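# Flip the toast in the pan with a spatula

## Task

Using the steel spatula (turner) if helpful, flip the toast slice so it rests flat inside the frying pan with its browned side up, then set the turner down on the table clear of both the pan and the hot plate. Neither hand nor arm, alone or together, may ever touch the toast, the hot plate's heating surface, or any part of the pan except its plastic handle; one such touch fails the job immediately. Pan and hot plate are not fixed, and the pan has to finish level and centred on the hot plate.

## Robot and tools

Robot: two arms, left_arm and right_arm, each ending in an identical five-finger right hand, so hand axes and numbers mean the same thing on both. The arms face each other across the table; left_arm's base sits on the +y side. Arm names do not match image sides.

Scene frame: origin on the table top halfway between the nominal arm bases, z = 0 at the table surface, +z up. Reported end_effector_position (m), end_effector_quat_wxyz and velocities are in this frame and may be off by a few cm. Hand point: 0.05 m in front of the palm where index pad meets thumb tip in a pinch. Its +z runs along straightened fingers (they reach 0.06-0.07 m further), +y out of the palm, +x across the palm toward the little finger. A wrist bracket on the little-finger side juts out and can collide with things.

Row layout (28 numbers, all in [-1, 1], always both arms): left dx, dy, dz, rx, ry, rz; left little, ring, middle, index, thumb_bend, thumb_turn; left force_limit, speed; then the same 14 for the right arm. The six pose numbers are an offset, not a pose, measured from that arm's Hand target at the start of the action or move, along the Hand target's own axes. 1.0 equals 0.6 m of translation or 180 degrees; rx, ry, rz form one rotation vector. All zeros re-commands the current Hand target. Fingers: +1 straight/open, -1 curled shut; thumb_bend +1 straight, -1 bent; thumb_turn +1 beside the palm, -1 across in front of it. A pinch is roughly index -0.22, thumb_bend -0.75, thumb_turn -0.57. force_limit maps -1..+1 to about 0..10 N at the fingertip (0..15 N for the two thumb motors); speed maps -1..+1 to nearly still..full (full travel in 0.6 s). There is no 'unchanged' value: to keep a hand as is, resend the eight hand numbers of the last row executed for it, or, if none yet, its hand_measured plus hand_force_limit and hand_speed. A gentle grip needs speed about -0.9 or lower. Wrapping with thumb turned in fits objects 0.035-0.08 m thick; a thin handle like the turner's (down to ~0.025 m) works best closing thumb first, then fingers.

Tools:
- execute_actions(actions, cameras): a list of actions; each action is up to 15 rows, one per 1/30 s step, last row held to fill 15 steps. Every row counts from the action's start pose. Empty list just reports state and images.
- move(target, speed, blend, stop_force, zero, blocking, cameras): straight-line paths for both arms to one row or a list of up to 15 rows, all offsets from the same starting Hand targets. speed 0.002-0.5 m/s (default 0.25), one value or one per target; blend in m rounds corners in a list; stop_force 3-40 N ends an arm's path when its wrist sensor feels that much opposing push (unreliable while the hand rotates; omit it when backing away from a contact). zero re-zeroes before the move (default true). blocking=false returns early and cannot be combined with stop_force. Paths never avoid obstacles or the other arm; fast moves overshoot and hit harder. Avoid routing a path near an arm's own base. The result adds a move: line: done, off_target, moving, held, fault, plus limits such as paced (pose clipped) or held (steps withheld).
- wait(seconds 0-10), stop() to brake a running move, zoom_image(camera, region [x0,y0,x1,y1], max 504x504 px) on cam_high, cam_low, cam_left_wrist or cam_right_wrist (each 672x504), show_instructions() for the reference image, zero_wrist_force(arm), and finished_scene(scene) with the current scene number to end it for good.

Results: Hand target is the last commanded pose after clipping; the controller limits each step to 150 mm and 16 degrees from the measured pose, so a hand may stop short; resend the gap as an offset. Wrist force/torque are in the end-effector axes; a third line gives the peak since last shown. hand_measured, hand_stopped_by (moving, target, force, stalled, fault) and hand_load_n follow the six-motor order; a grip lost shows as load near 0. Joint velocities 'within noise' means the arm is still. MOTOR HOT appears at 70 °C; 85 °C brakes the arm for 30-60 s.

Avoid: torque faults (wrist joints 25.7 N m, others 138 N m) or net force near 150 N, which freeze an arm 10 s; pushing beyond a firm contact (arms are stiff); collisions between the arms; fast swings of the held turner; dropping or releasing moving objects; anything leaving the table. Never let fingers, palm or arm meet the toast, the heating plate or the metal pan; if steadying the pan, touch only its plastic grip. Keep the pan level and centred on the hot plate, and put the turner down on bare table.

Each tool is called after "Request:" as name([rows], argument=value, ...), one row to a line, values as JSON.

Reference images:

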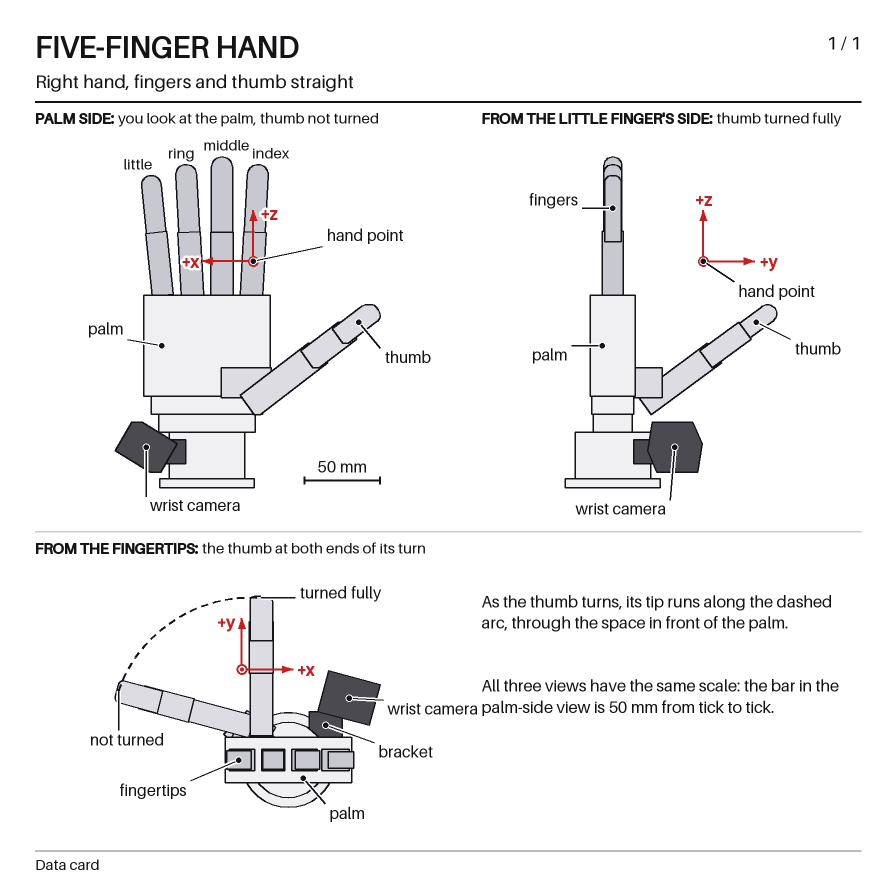

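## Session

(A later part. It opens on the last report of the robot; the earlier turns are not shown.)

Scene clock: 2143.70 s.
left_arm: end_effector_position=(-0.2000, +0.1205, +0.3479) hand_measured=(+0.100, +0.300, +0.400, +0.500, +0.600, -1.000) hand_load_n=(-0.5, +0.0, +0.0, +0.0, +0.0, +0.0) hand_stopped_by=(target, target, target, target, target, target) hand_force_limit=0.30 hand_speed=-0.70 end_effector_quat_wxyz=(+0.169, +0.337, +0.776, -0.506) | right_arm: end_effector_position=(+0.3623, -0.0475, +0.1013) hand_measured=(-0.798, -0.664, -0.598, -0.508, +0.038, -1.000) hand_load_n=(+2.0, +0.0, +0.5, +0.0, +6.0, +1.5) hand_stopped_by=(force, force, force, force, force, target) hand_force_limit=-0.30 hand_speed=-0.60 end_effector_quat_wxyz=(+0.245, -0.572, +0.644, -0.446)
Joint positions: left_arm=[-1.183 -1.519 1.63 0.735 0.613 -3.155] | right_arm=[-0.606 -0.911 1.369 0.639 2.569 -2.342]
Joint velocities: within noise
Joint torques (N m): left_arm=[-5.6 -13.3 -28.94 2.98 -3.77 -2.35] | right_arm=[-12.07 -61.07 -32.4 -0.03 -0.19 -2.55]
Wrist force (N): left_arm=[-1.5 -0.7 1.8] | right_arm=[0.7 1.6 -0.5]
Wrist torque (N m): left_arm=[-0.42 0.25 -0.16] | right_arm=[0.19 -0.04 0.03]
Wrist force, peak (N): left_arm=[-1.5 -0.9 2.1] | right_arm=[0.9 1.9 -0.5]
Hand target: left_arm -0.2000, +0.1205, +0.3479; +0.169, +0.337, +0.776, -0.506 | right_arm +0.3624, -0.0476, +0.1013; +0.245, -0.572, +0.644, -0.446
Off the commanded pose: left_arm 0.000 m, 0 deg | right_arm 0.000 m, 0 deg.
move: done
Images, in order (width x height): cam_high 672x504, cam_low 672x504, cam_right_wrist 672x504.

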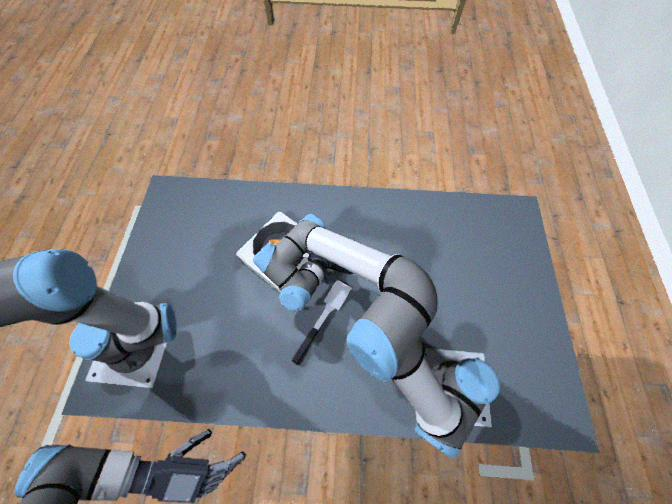

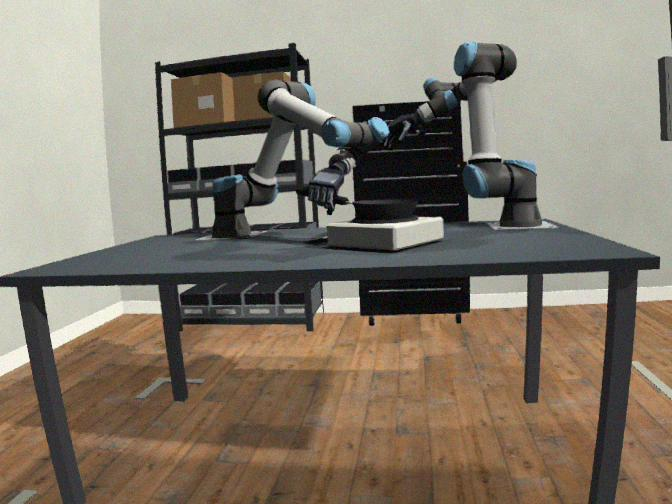

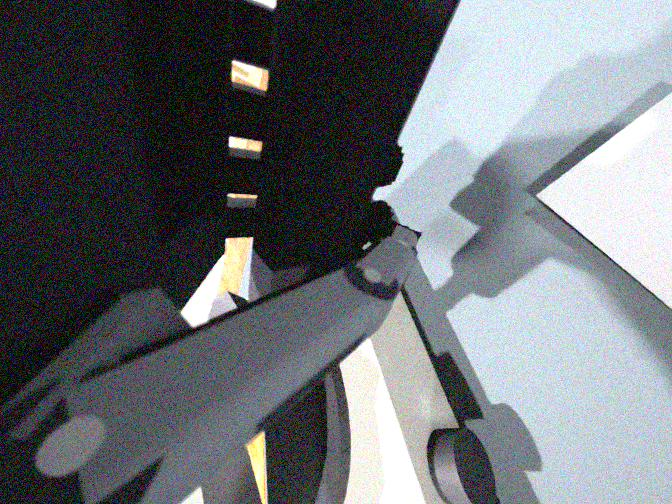

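Request:
move(target=[0,0,0,0,0,0,0.1,0.3,0.4,0.5,0.6,-1,0.3,-0.7, 0.0008,-0.0065,0.012,0,0,0,-0.9,-0.9,-0.9,-0.9,-0.6,-1,-0.3,-0.6], speed=0.04, cameras=["cam_high","cam_low"])

Request:
zoom_image(camera="cam_high", region=[220, 190, 340, 310])

Scene clock: 2151.20 s.
left_arm: end_effector_position=(-0.2000, +0.1205, +0.3479) hand_measured=(+0.100, +0.300, +0.400, +0.500, +0.600, -1.000) hand_load_n=(+0.0, +0.0, +0.0, +0.0, +0.0, -0.5) hand_stopped_by=(target, target, target, target, target, target) hand_force_limit=0.30 hand_speed=-0.70 end_effector_quat_wxyz=(+0.169, +0.337, +0.776, -0.506) | right_arm: end_effector_position=(+0.3702, -0.0499, +0.1012) hand_measured=(-0.798, -0.664, -0.598, -0.508, +0.038, -1.000) hand_load_n=(+1.5, +0.0, +1.0, +0.0, +6.0, +1.5) hand_stopped_by=(force, force, force, force, force, target) hand_force_limit=-0.30 hand_speed=-0.60 end_effector_quat_wxyz=(+0.245, -0.572, +0.644, -0.446)
Joint positions: left_arm=[-1.183 -1.519 1.63 0.735 0.613 -3.155] | right_arm=[-0.621 -0.913 1.368 0.622 2.562 -2.366]
Joint velocities: within noise
Joint torques (N m): left_arm=[-5.01 -12.86 -28.74 2.72 -3.63 -2.46] | right_arm=[-13.03 -61.11 -32.05 0.17 -0.37 -2.51]
Wrist force (N): left_arm=[-1.2 -0.8 1.8] | right_arm=[0.5 1.6 -0.3]
Wrist torque (N m): left_arm=[-0.44 0.21 -0.15] | right_arm=[0.18 -0.03 0.03]
Wrist force, peak (N): left_arm=[-1.6 -0.9 2.0] | right_arm=[1.0 2.0 -0.4]
Hand target: left_arm -0.2000, +0.1205, +0.3479; +0.169, +0.337, +0.776, -0.506 | right_arm +0.3702, -0.0499, +0.1012; +0.245, -0.572, +0.644, -0.446
Off the commanded pose: left_arm 0.000 m, 0 deg | right_arm 0.000 m, 0 deg.
move: done
Images, in order (width x height): cam_high 672x504, cam_low 672x504.

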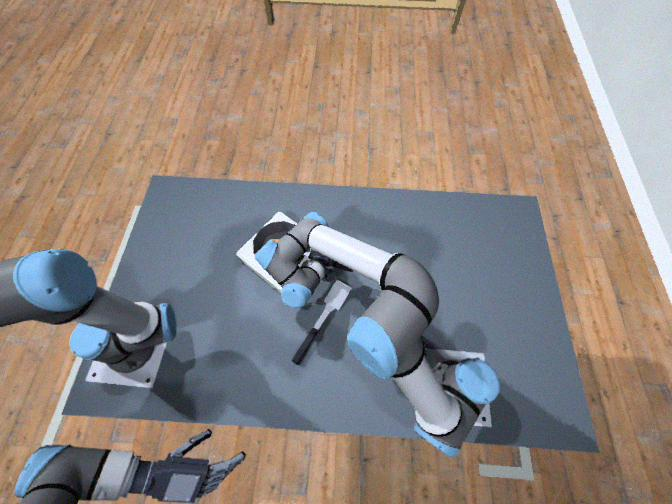

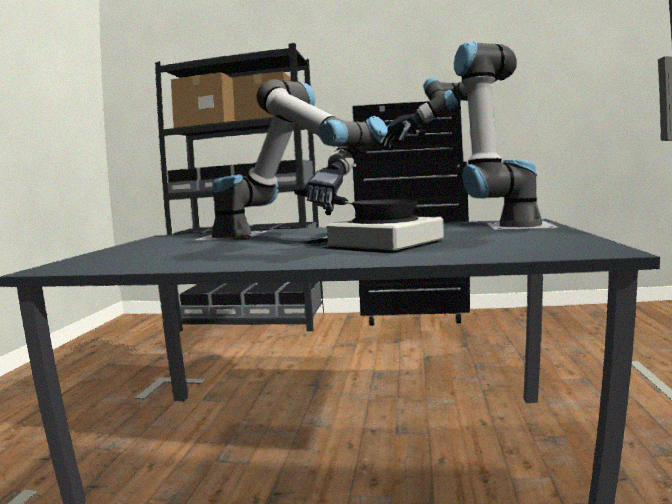

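Scaled by 4.200.

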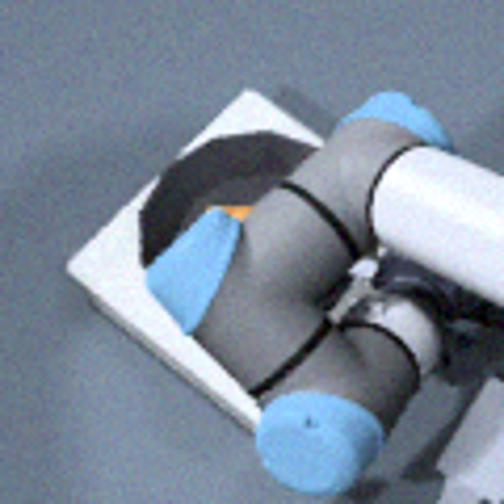

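Request:
move(target=[0,0,0,0,0,0,0.1,0.3,0.4,0.5,0.6,-1,0.3,-0.7, 0,0,0,0,0,0,-0.9,-0.9,-0.9,-0.9,0.9,-1,-0.3,-0.5], cameras=[])

Request:
move(target=[0,0,0,0,0,0,0.1,0.3,0.4,0.5,0.6,-1,0.3,-0.7, 0,0,0,0,0,0,0.6,0.6,0.6,0.6,0.9,-1,-0.3,-0.6], cameras=["cam_high"])

Request:
zoom_image(camera="cam_high", region=[220, 190, 340, 310])

Request:
move([
  [0,0,0,0,0,0,0.1,0.3,0.4,0.5,0.6,-1,0.3,-0.7, 0.0488,-0.2134,-0.1207,0,0,0,0.6,0.6,0.6,0.6,0.9,-1,-0.3,-0.6],
  [0,0,0,0,0,0,0.1,0.3,0.4,0.5,0.6,-1,0.3,-0.7, 0.56,-0.30,-0.16,0,0,0,0.6,0.6,0.6,0.6,0.9,-1,-0.3,-0.6],
], speed=[0.08,0.2])

Request:
zoom_image(camera="cam_high", region=[220, 190, 340, 310])

Request:
zoom_image(camera="cam_low", region=[300, 170, 460, 270])

Scene clock: 2158.60 s.
left_arm: end_effector_position=(-0.2000, +0.1205, +0.3479) hand_measured=(+0.100, +0.300, +0.400, +0.500, +0.600, -1.000) hand_load_n=(+0.0, -0.5, +0.0, +0.0, +0.0, -0.5) hand_stopped_by=(target, target, target, target, target, target) hand_force_limit=0.30 hand_speed=-0.70 end_effector_quat_wxyz=(+0.169, +0.337, +0.776, -0.506) | right_arm: end_effector_position=(+0.3702, -0.0499, +0.1012) hand_measured=(-0.798, -0.664, -0.598, -0.508, +0.900, -1.000) hand_load_n=(+1.5, +0.0, +0.0, +0.0, +0.0, +0.5) hand_stopped_by=(force, force, force, force, target, target) hand_force_limit=-0.30 hand_speed=-0.50 end_effector_quat_wxyz=(+0.245, -0.572, +0.644, -0.446)
Joint positions: left_arm=[-1.183 -1.519 1.63 0.735 0.613 -3.155] | right_arm=[-0.621 -0.913 1.368 0.622 2.562 -2.367]
Joint velocities: within noise
Joint torques (N m): left_arm=[-4.77 -13.9 -27.42 2.82 -3.77 -2.13] | right_arm=[-12.24 -60.73 -10.38 0.13 -0.24 -2.77]
Wrist force (N): left_arm=[-1.4 -0.4 1.8] | right_arm=[0.0 1.7 -0.2]
Wrist torque (N m): left_arm=[-0.38 0.23 -0.15] | right_arm=[0.22 0.04 0.08]
Wrist force, peak (N): left_arm=[-1.7 -1.0 2.2] | right_arm=[0.8 2.2 -0.3]
Hand target: left_arm -0.2000, +0.1205, +0.3479; +0.169, +0.337, +0.776, -0.506 | right_arm +0.3702, -0.0499, +0.1012; +0.245, -0.572, +0.644, -0.446
Off the commanded pose: left_arm 0.000 m, 0 deg | right_arm 0.000 m, 0 deg.
move: done
No camera images: "cameras" was empty.

Scene clock: 2160.97 s.
left_arm: end_effector_position=(-0.2000, +0.1205, +0.3479) hand_measured=(+0.100, +0.300, +0.400, +0.500, +0.600, -1.000) hand_load_n=(+0.0, +0.0, +0.0, +0.0, +0.0, +0.0) hand_stopped_by=(target, target, target, target, target, target) hand_force_limit=0.30 hand_speed=-0.70 end_effector_quat_wxyz=(+0.169, +0.337, +0.776, -0.506) | right_arm: end_effector_position=(+0.3702, -0.0499, +0.1012) hand_measured=(+0.600, +0.600, +0.600, +0.600, +0.900, -1.000) hand_load_n=(+0.0, +0.0, +0.0, +0.0, +0.0, +0.0) hand_stopped_by=(target, target, target, target, target, target) hand_force_limit=-0.30 hand_speed=-0.60 end_effector_quat_wxyz=(+0.245, -0.572, +0.644, -0.446)
Joint positions: left_arm=[-1.183 -1.519 1.63 0.735 0.613 -3.155] | right_arm=[-0.621 -0.913 1.368 0.622 2.562 -2.367]
Joint velocities: within noise
Joint torques (N m): left_arm=[-5.76 -13.84 -26.51 2.7 -3.56 -2.38] | right_arm=[-12.57 -53.25 -6.29 2.68 2.9 -2.54]
Wrist force (N): left_arm=[-1.7 -0.7 1.7] | right_arm=[-0.2 0.2 -1.1]
Wrist torque (N m): left_arm=[-0.42 0.28 -0.17] | right_arm=[0.17 0.07 -0.02]
Wrist force, peak (N): left_arm=[-1.8 -0.7 1.9] | right_arm=[-1.2 1.8 -0.2]
Hand target: left_arm -0.2000, +0.1205, +0.3479; +0.169, +0.337, +0.776, -0.506 | right_arm +0.3702, -0.0499, +0.1012; +0.245, -0.572, +0.644, -0.446
Off the commanded pose: left_arm 0.000 m, 0 deg | right_arm 0.000 m, 0 deg.
move: done
Images, in order (width x height): cam_high 672x504.

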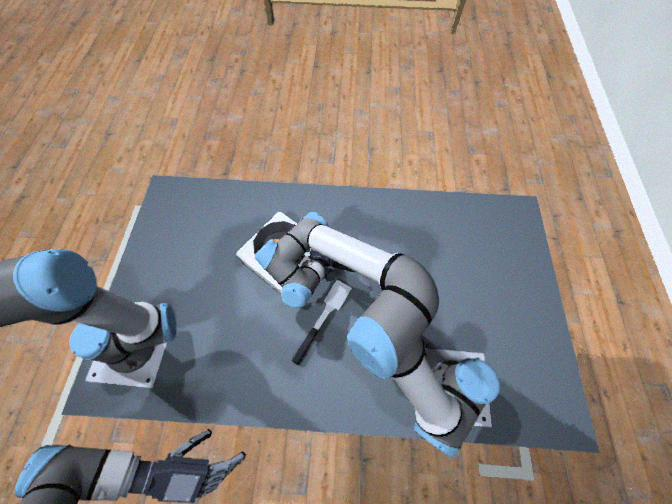

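Scaled by 4.200.

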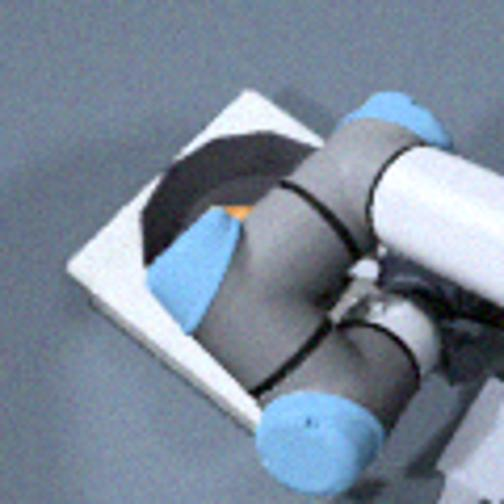

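Scene clock: 2165.67 s.
left_arm: end_effector_position=(-0.2000, +0.1205, +0.3479) hand_measured=(+0.100, +0.300, +0.400, +0.500, +0.600, -1.000) hand_load_n=(+0.0, -0.5, -0.5, +0.0, +0.0, +0.0) hand_stopped_by=(target, target, target, target, target, target) hand_force_limit=0.30 hand_speed=-0.70 end_effector_quat_wxyz=(+0.169, +0.337, +0.776, -0.506) | right_arm: end_effector_position=(+0.3083, -0.3333, +0.3665) hand_measured=(+0.600, +0.600, +0.600, +0.600, +0.900, -1.000) hand_load_n=(+0.0, +0.0, +0.0, +0.0, -0.5, +0.0) hand_stopped_by=(target, target, target, target, target, target) hand_force_limit=-0.30 hand_speed=-0.60 end_effector_quat_wxyz=(+0.245, -0.572, +0.644, -0.446)
Joint positions: left_arm=[-1.183 -1.519 1.63 0.735 0.613 -3.155] | right_arm=[-1.108 -1.818 1.693 0.785 2.237 -2.917]
Joint velocities: within noise
Joint torques (N m): left_arm=[-4.14 -14.96 -27.35 2.76 -3.46 -2.28] | right_arm=[-12.23 -24.86 -7.13 0.51 -1.29 -2.75]
Wrist force (N): left_arm=[-1.6 -0.9 1.8] | right_arm=[-0.4 0.1 -1.1]
Wrist torque (N m): left_arm=[-0.45 0.27 -0.17] | right_arm=[0.15 0.12 -0.05]
Wrist force, peak (N): left_arm=[-2.0 -0.5 2.0] | right_arm=[-1.2 0.3 -1.1]
Hand target: left_arm -0.2000, +0.1205, +0.3479; +0.169, +0.337, +0.776, -0.506 | right_arm +0.3083, -0.3333, +0.3665; +0.245, -0.572, +0.644, -0.446
Off the commanded pose: left_arm 0.000 m, 0 deg | right_arm 0.000 m, 0 deg.
move: done

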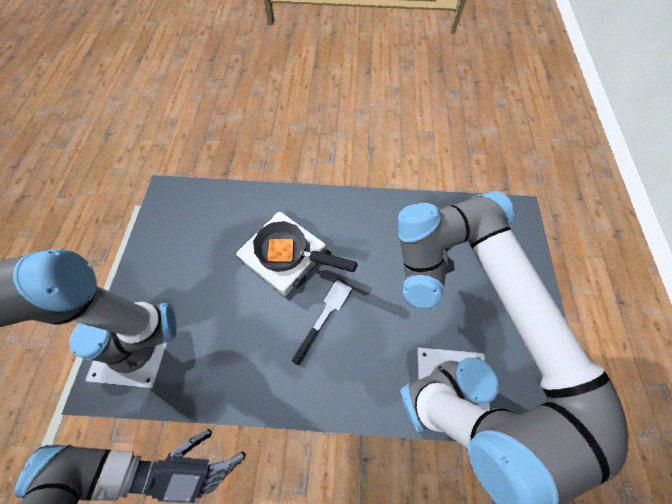

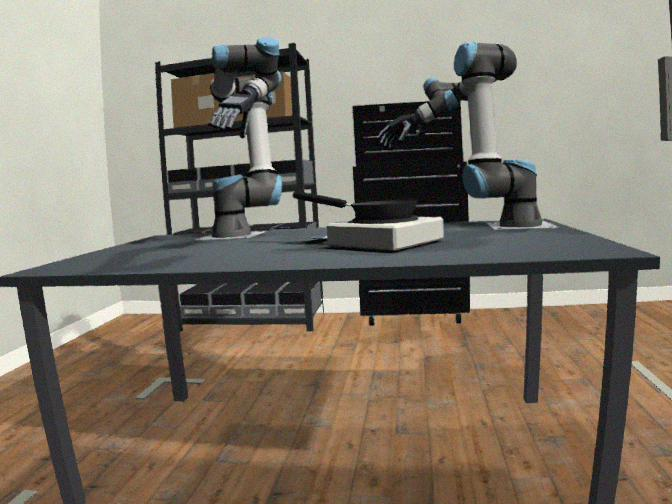

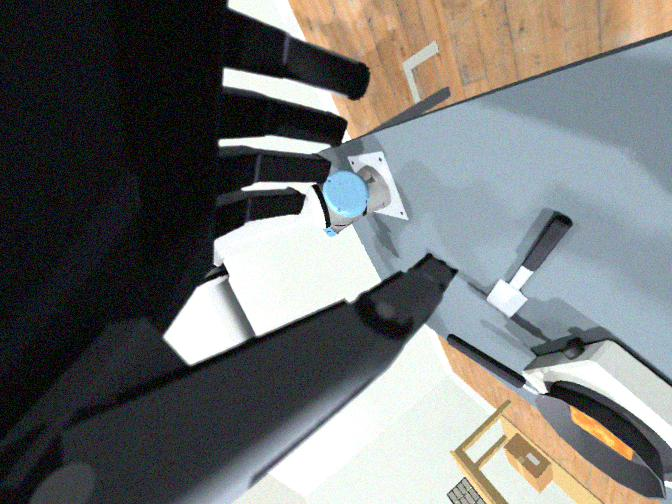

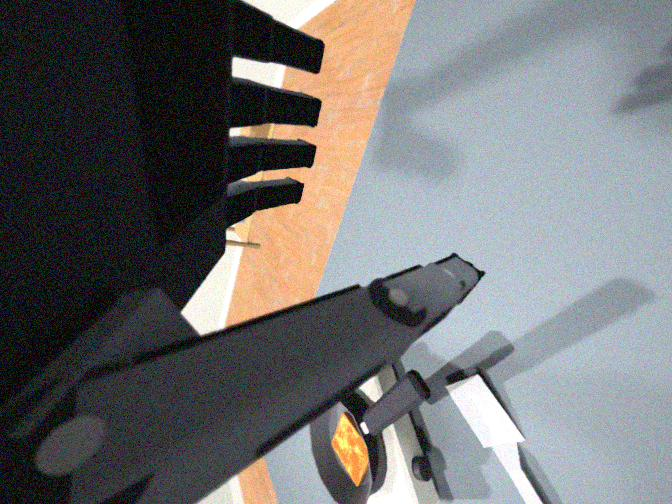

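Scaled by 4.200.

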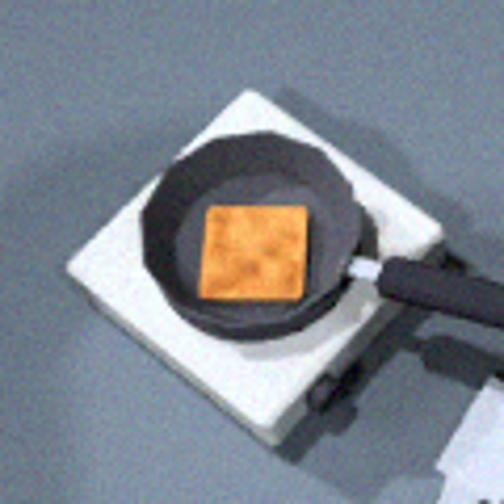

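Scaled by 3.150.

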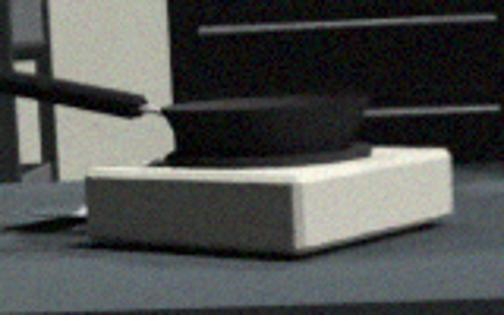

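Request:
wait(seconds=0.5)

Request:
zoom_image(camera="cam_high", region=[200, 170, 400, 370])

Scene clock: 2177.87 s.
left_arm: end_effector_position=(-0.2000, +0.1205, +0.3479) hand_measured=(+0.100, +0.300, +0.400, +0.500, +0.600, -1.000) hand_load_n=(+0.0, +0.0, +0.0, +0.0, +0.0, +0.0) hand_stopped_by=(target, target, target, target, target, target) hand_force_limit=0.30 hand_speed=-0.70 end_effector_quat_wxyz=(+0.169, +0.337, +0.776, -0.506) | right_arm: end_effector_position=(+0.3083, -0.3333, +0.3665) hand_measured=(+0.600, +0.600, +0.600, +0.600, +0.900, -1.000) hand_load_n=(+0.0, +0.0, -0.5, +0.0, +0.0, +0.0) hand_stopped_by=(target, target, target, target, target, target) hand_force_limit=-0.30 hand_speed=-0.60 end_effector_quat_wxyz=(+0.245, -0.572, +0.644, -0.446)
Joint positions: left_arm=[-1.183 -1.519 1.63 0.735 0.613 -3.155] | right_arm=[-1.108 -1.818 1.693 0.785 2.237 -2.918]
Joint velocities: within noise
Joint torques (N m): left_arm=[-4.73 -14.22 -24.99 2.44 -3.59 -2.01] | right_arm=[-11.9 -23.2 -10.05 -0.44 -0.89 -2.78]
Wrist force (N): left_arm=[-1.5 -0.4 1.7] | right_arm=[-0.1 0.3 -1.1]
Wrist torque (N m): left_arm=[-0.38 0.25 -0.15] | right_arm=[0.18 0.08 -0.02]
Wrist force, peak (N): left_arm=[-1.6 -0.7 2.2] | right_arm=[-0.3 0.2 -1.3]
Hand target: left_arm -0.2000, +0.1205, +0.3479; +0.169, +0.337, +0.776, -0.506 | right_arm +0.3083, -0.3333, +0.3665; +0.245, -0.572, +0.644, -0.446
Off the commanded pose: left_arm 0.000 m, 0 deg | right_arm 0.000 m, 0 deg.
wait: 0.50 s; at rest from the start

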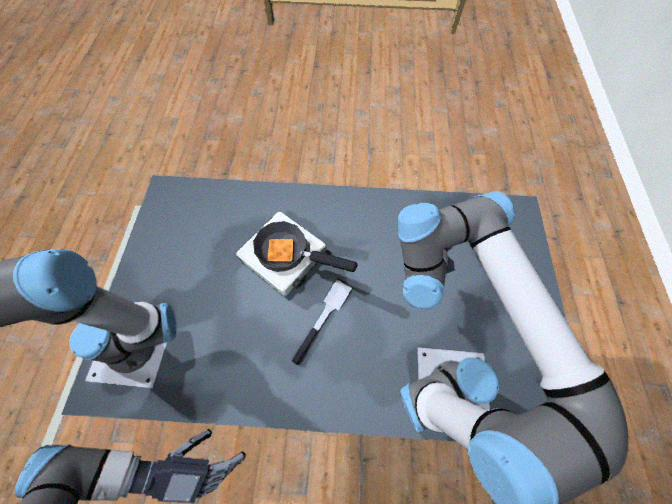

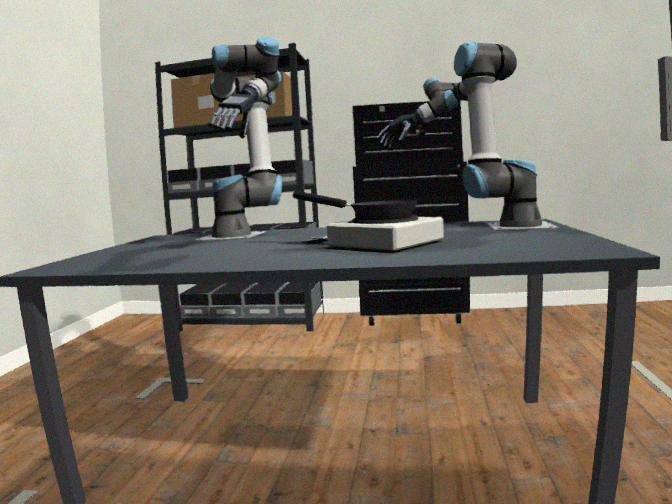

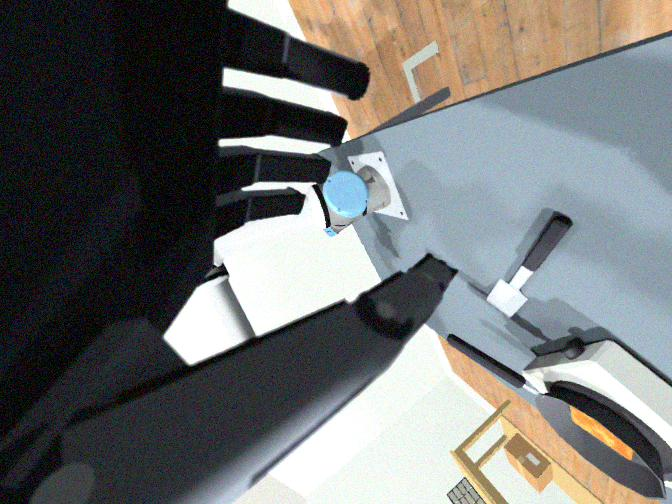

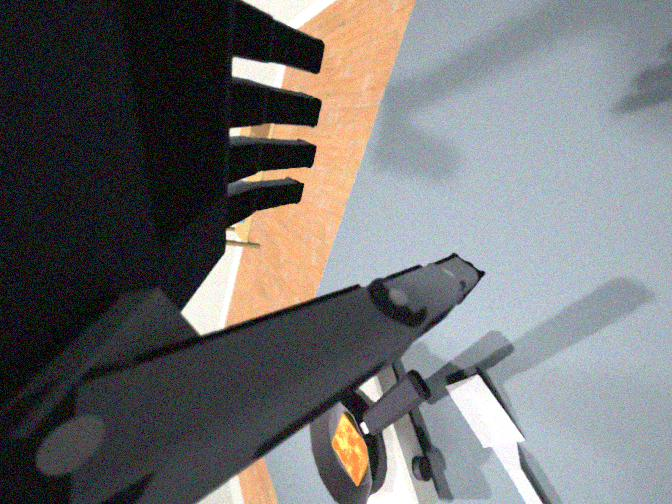

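Scaled by 2.520.

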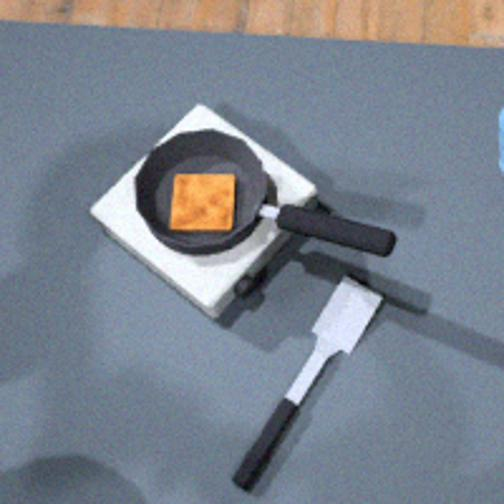

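Request:
finished_scene(scene=1)

The scene is finished: the task was done.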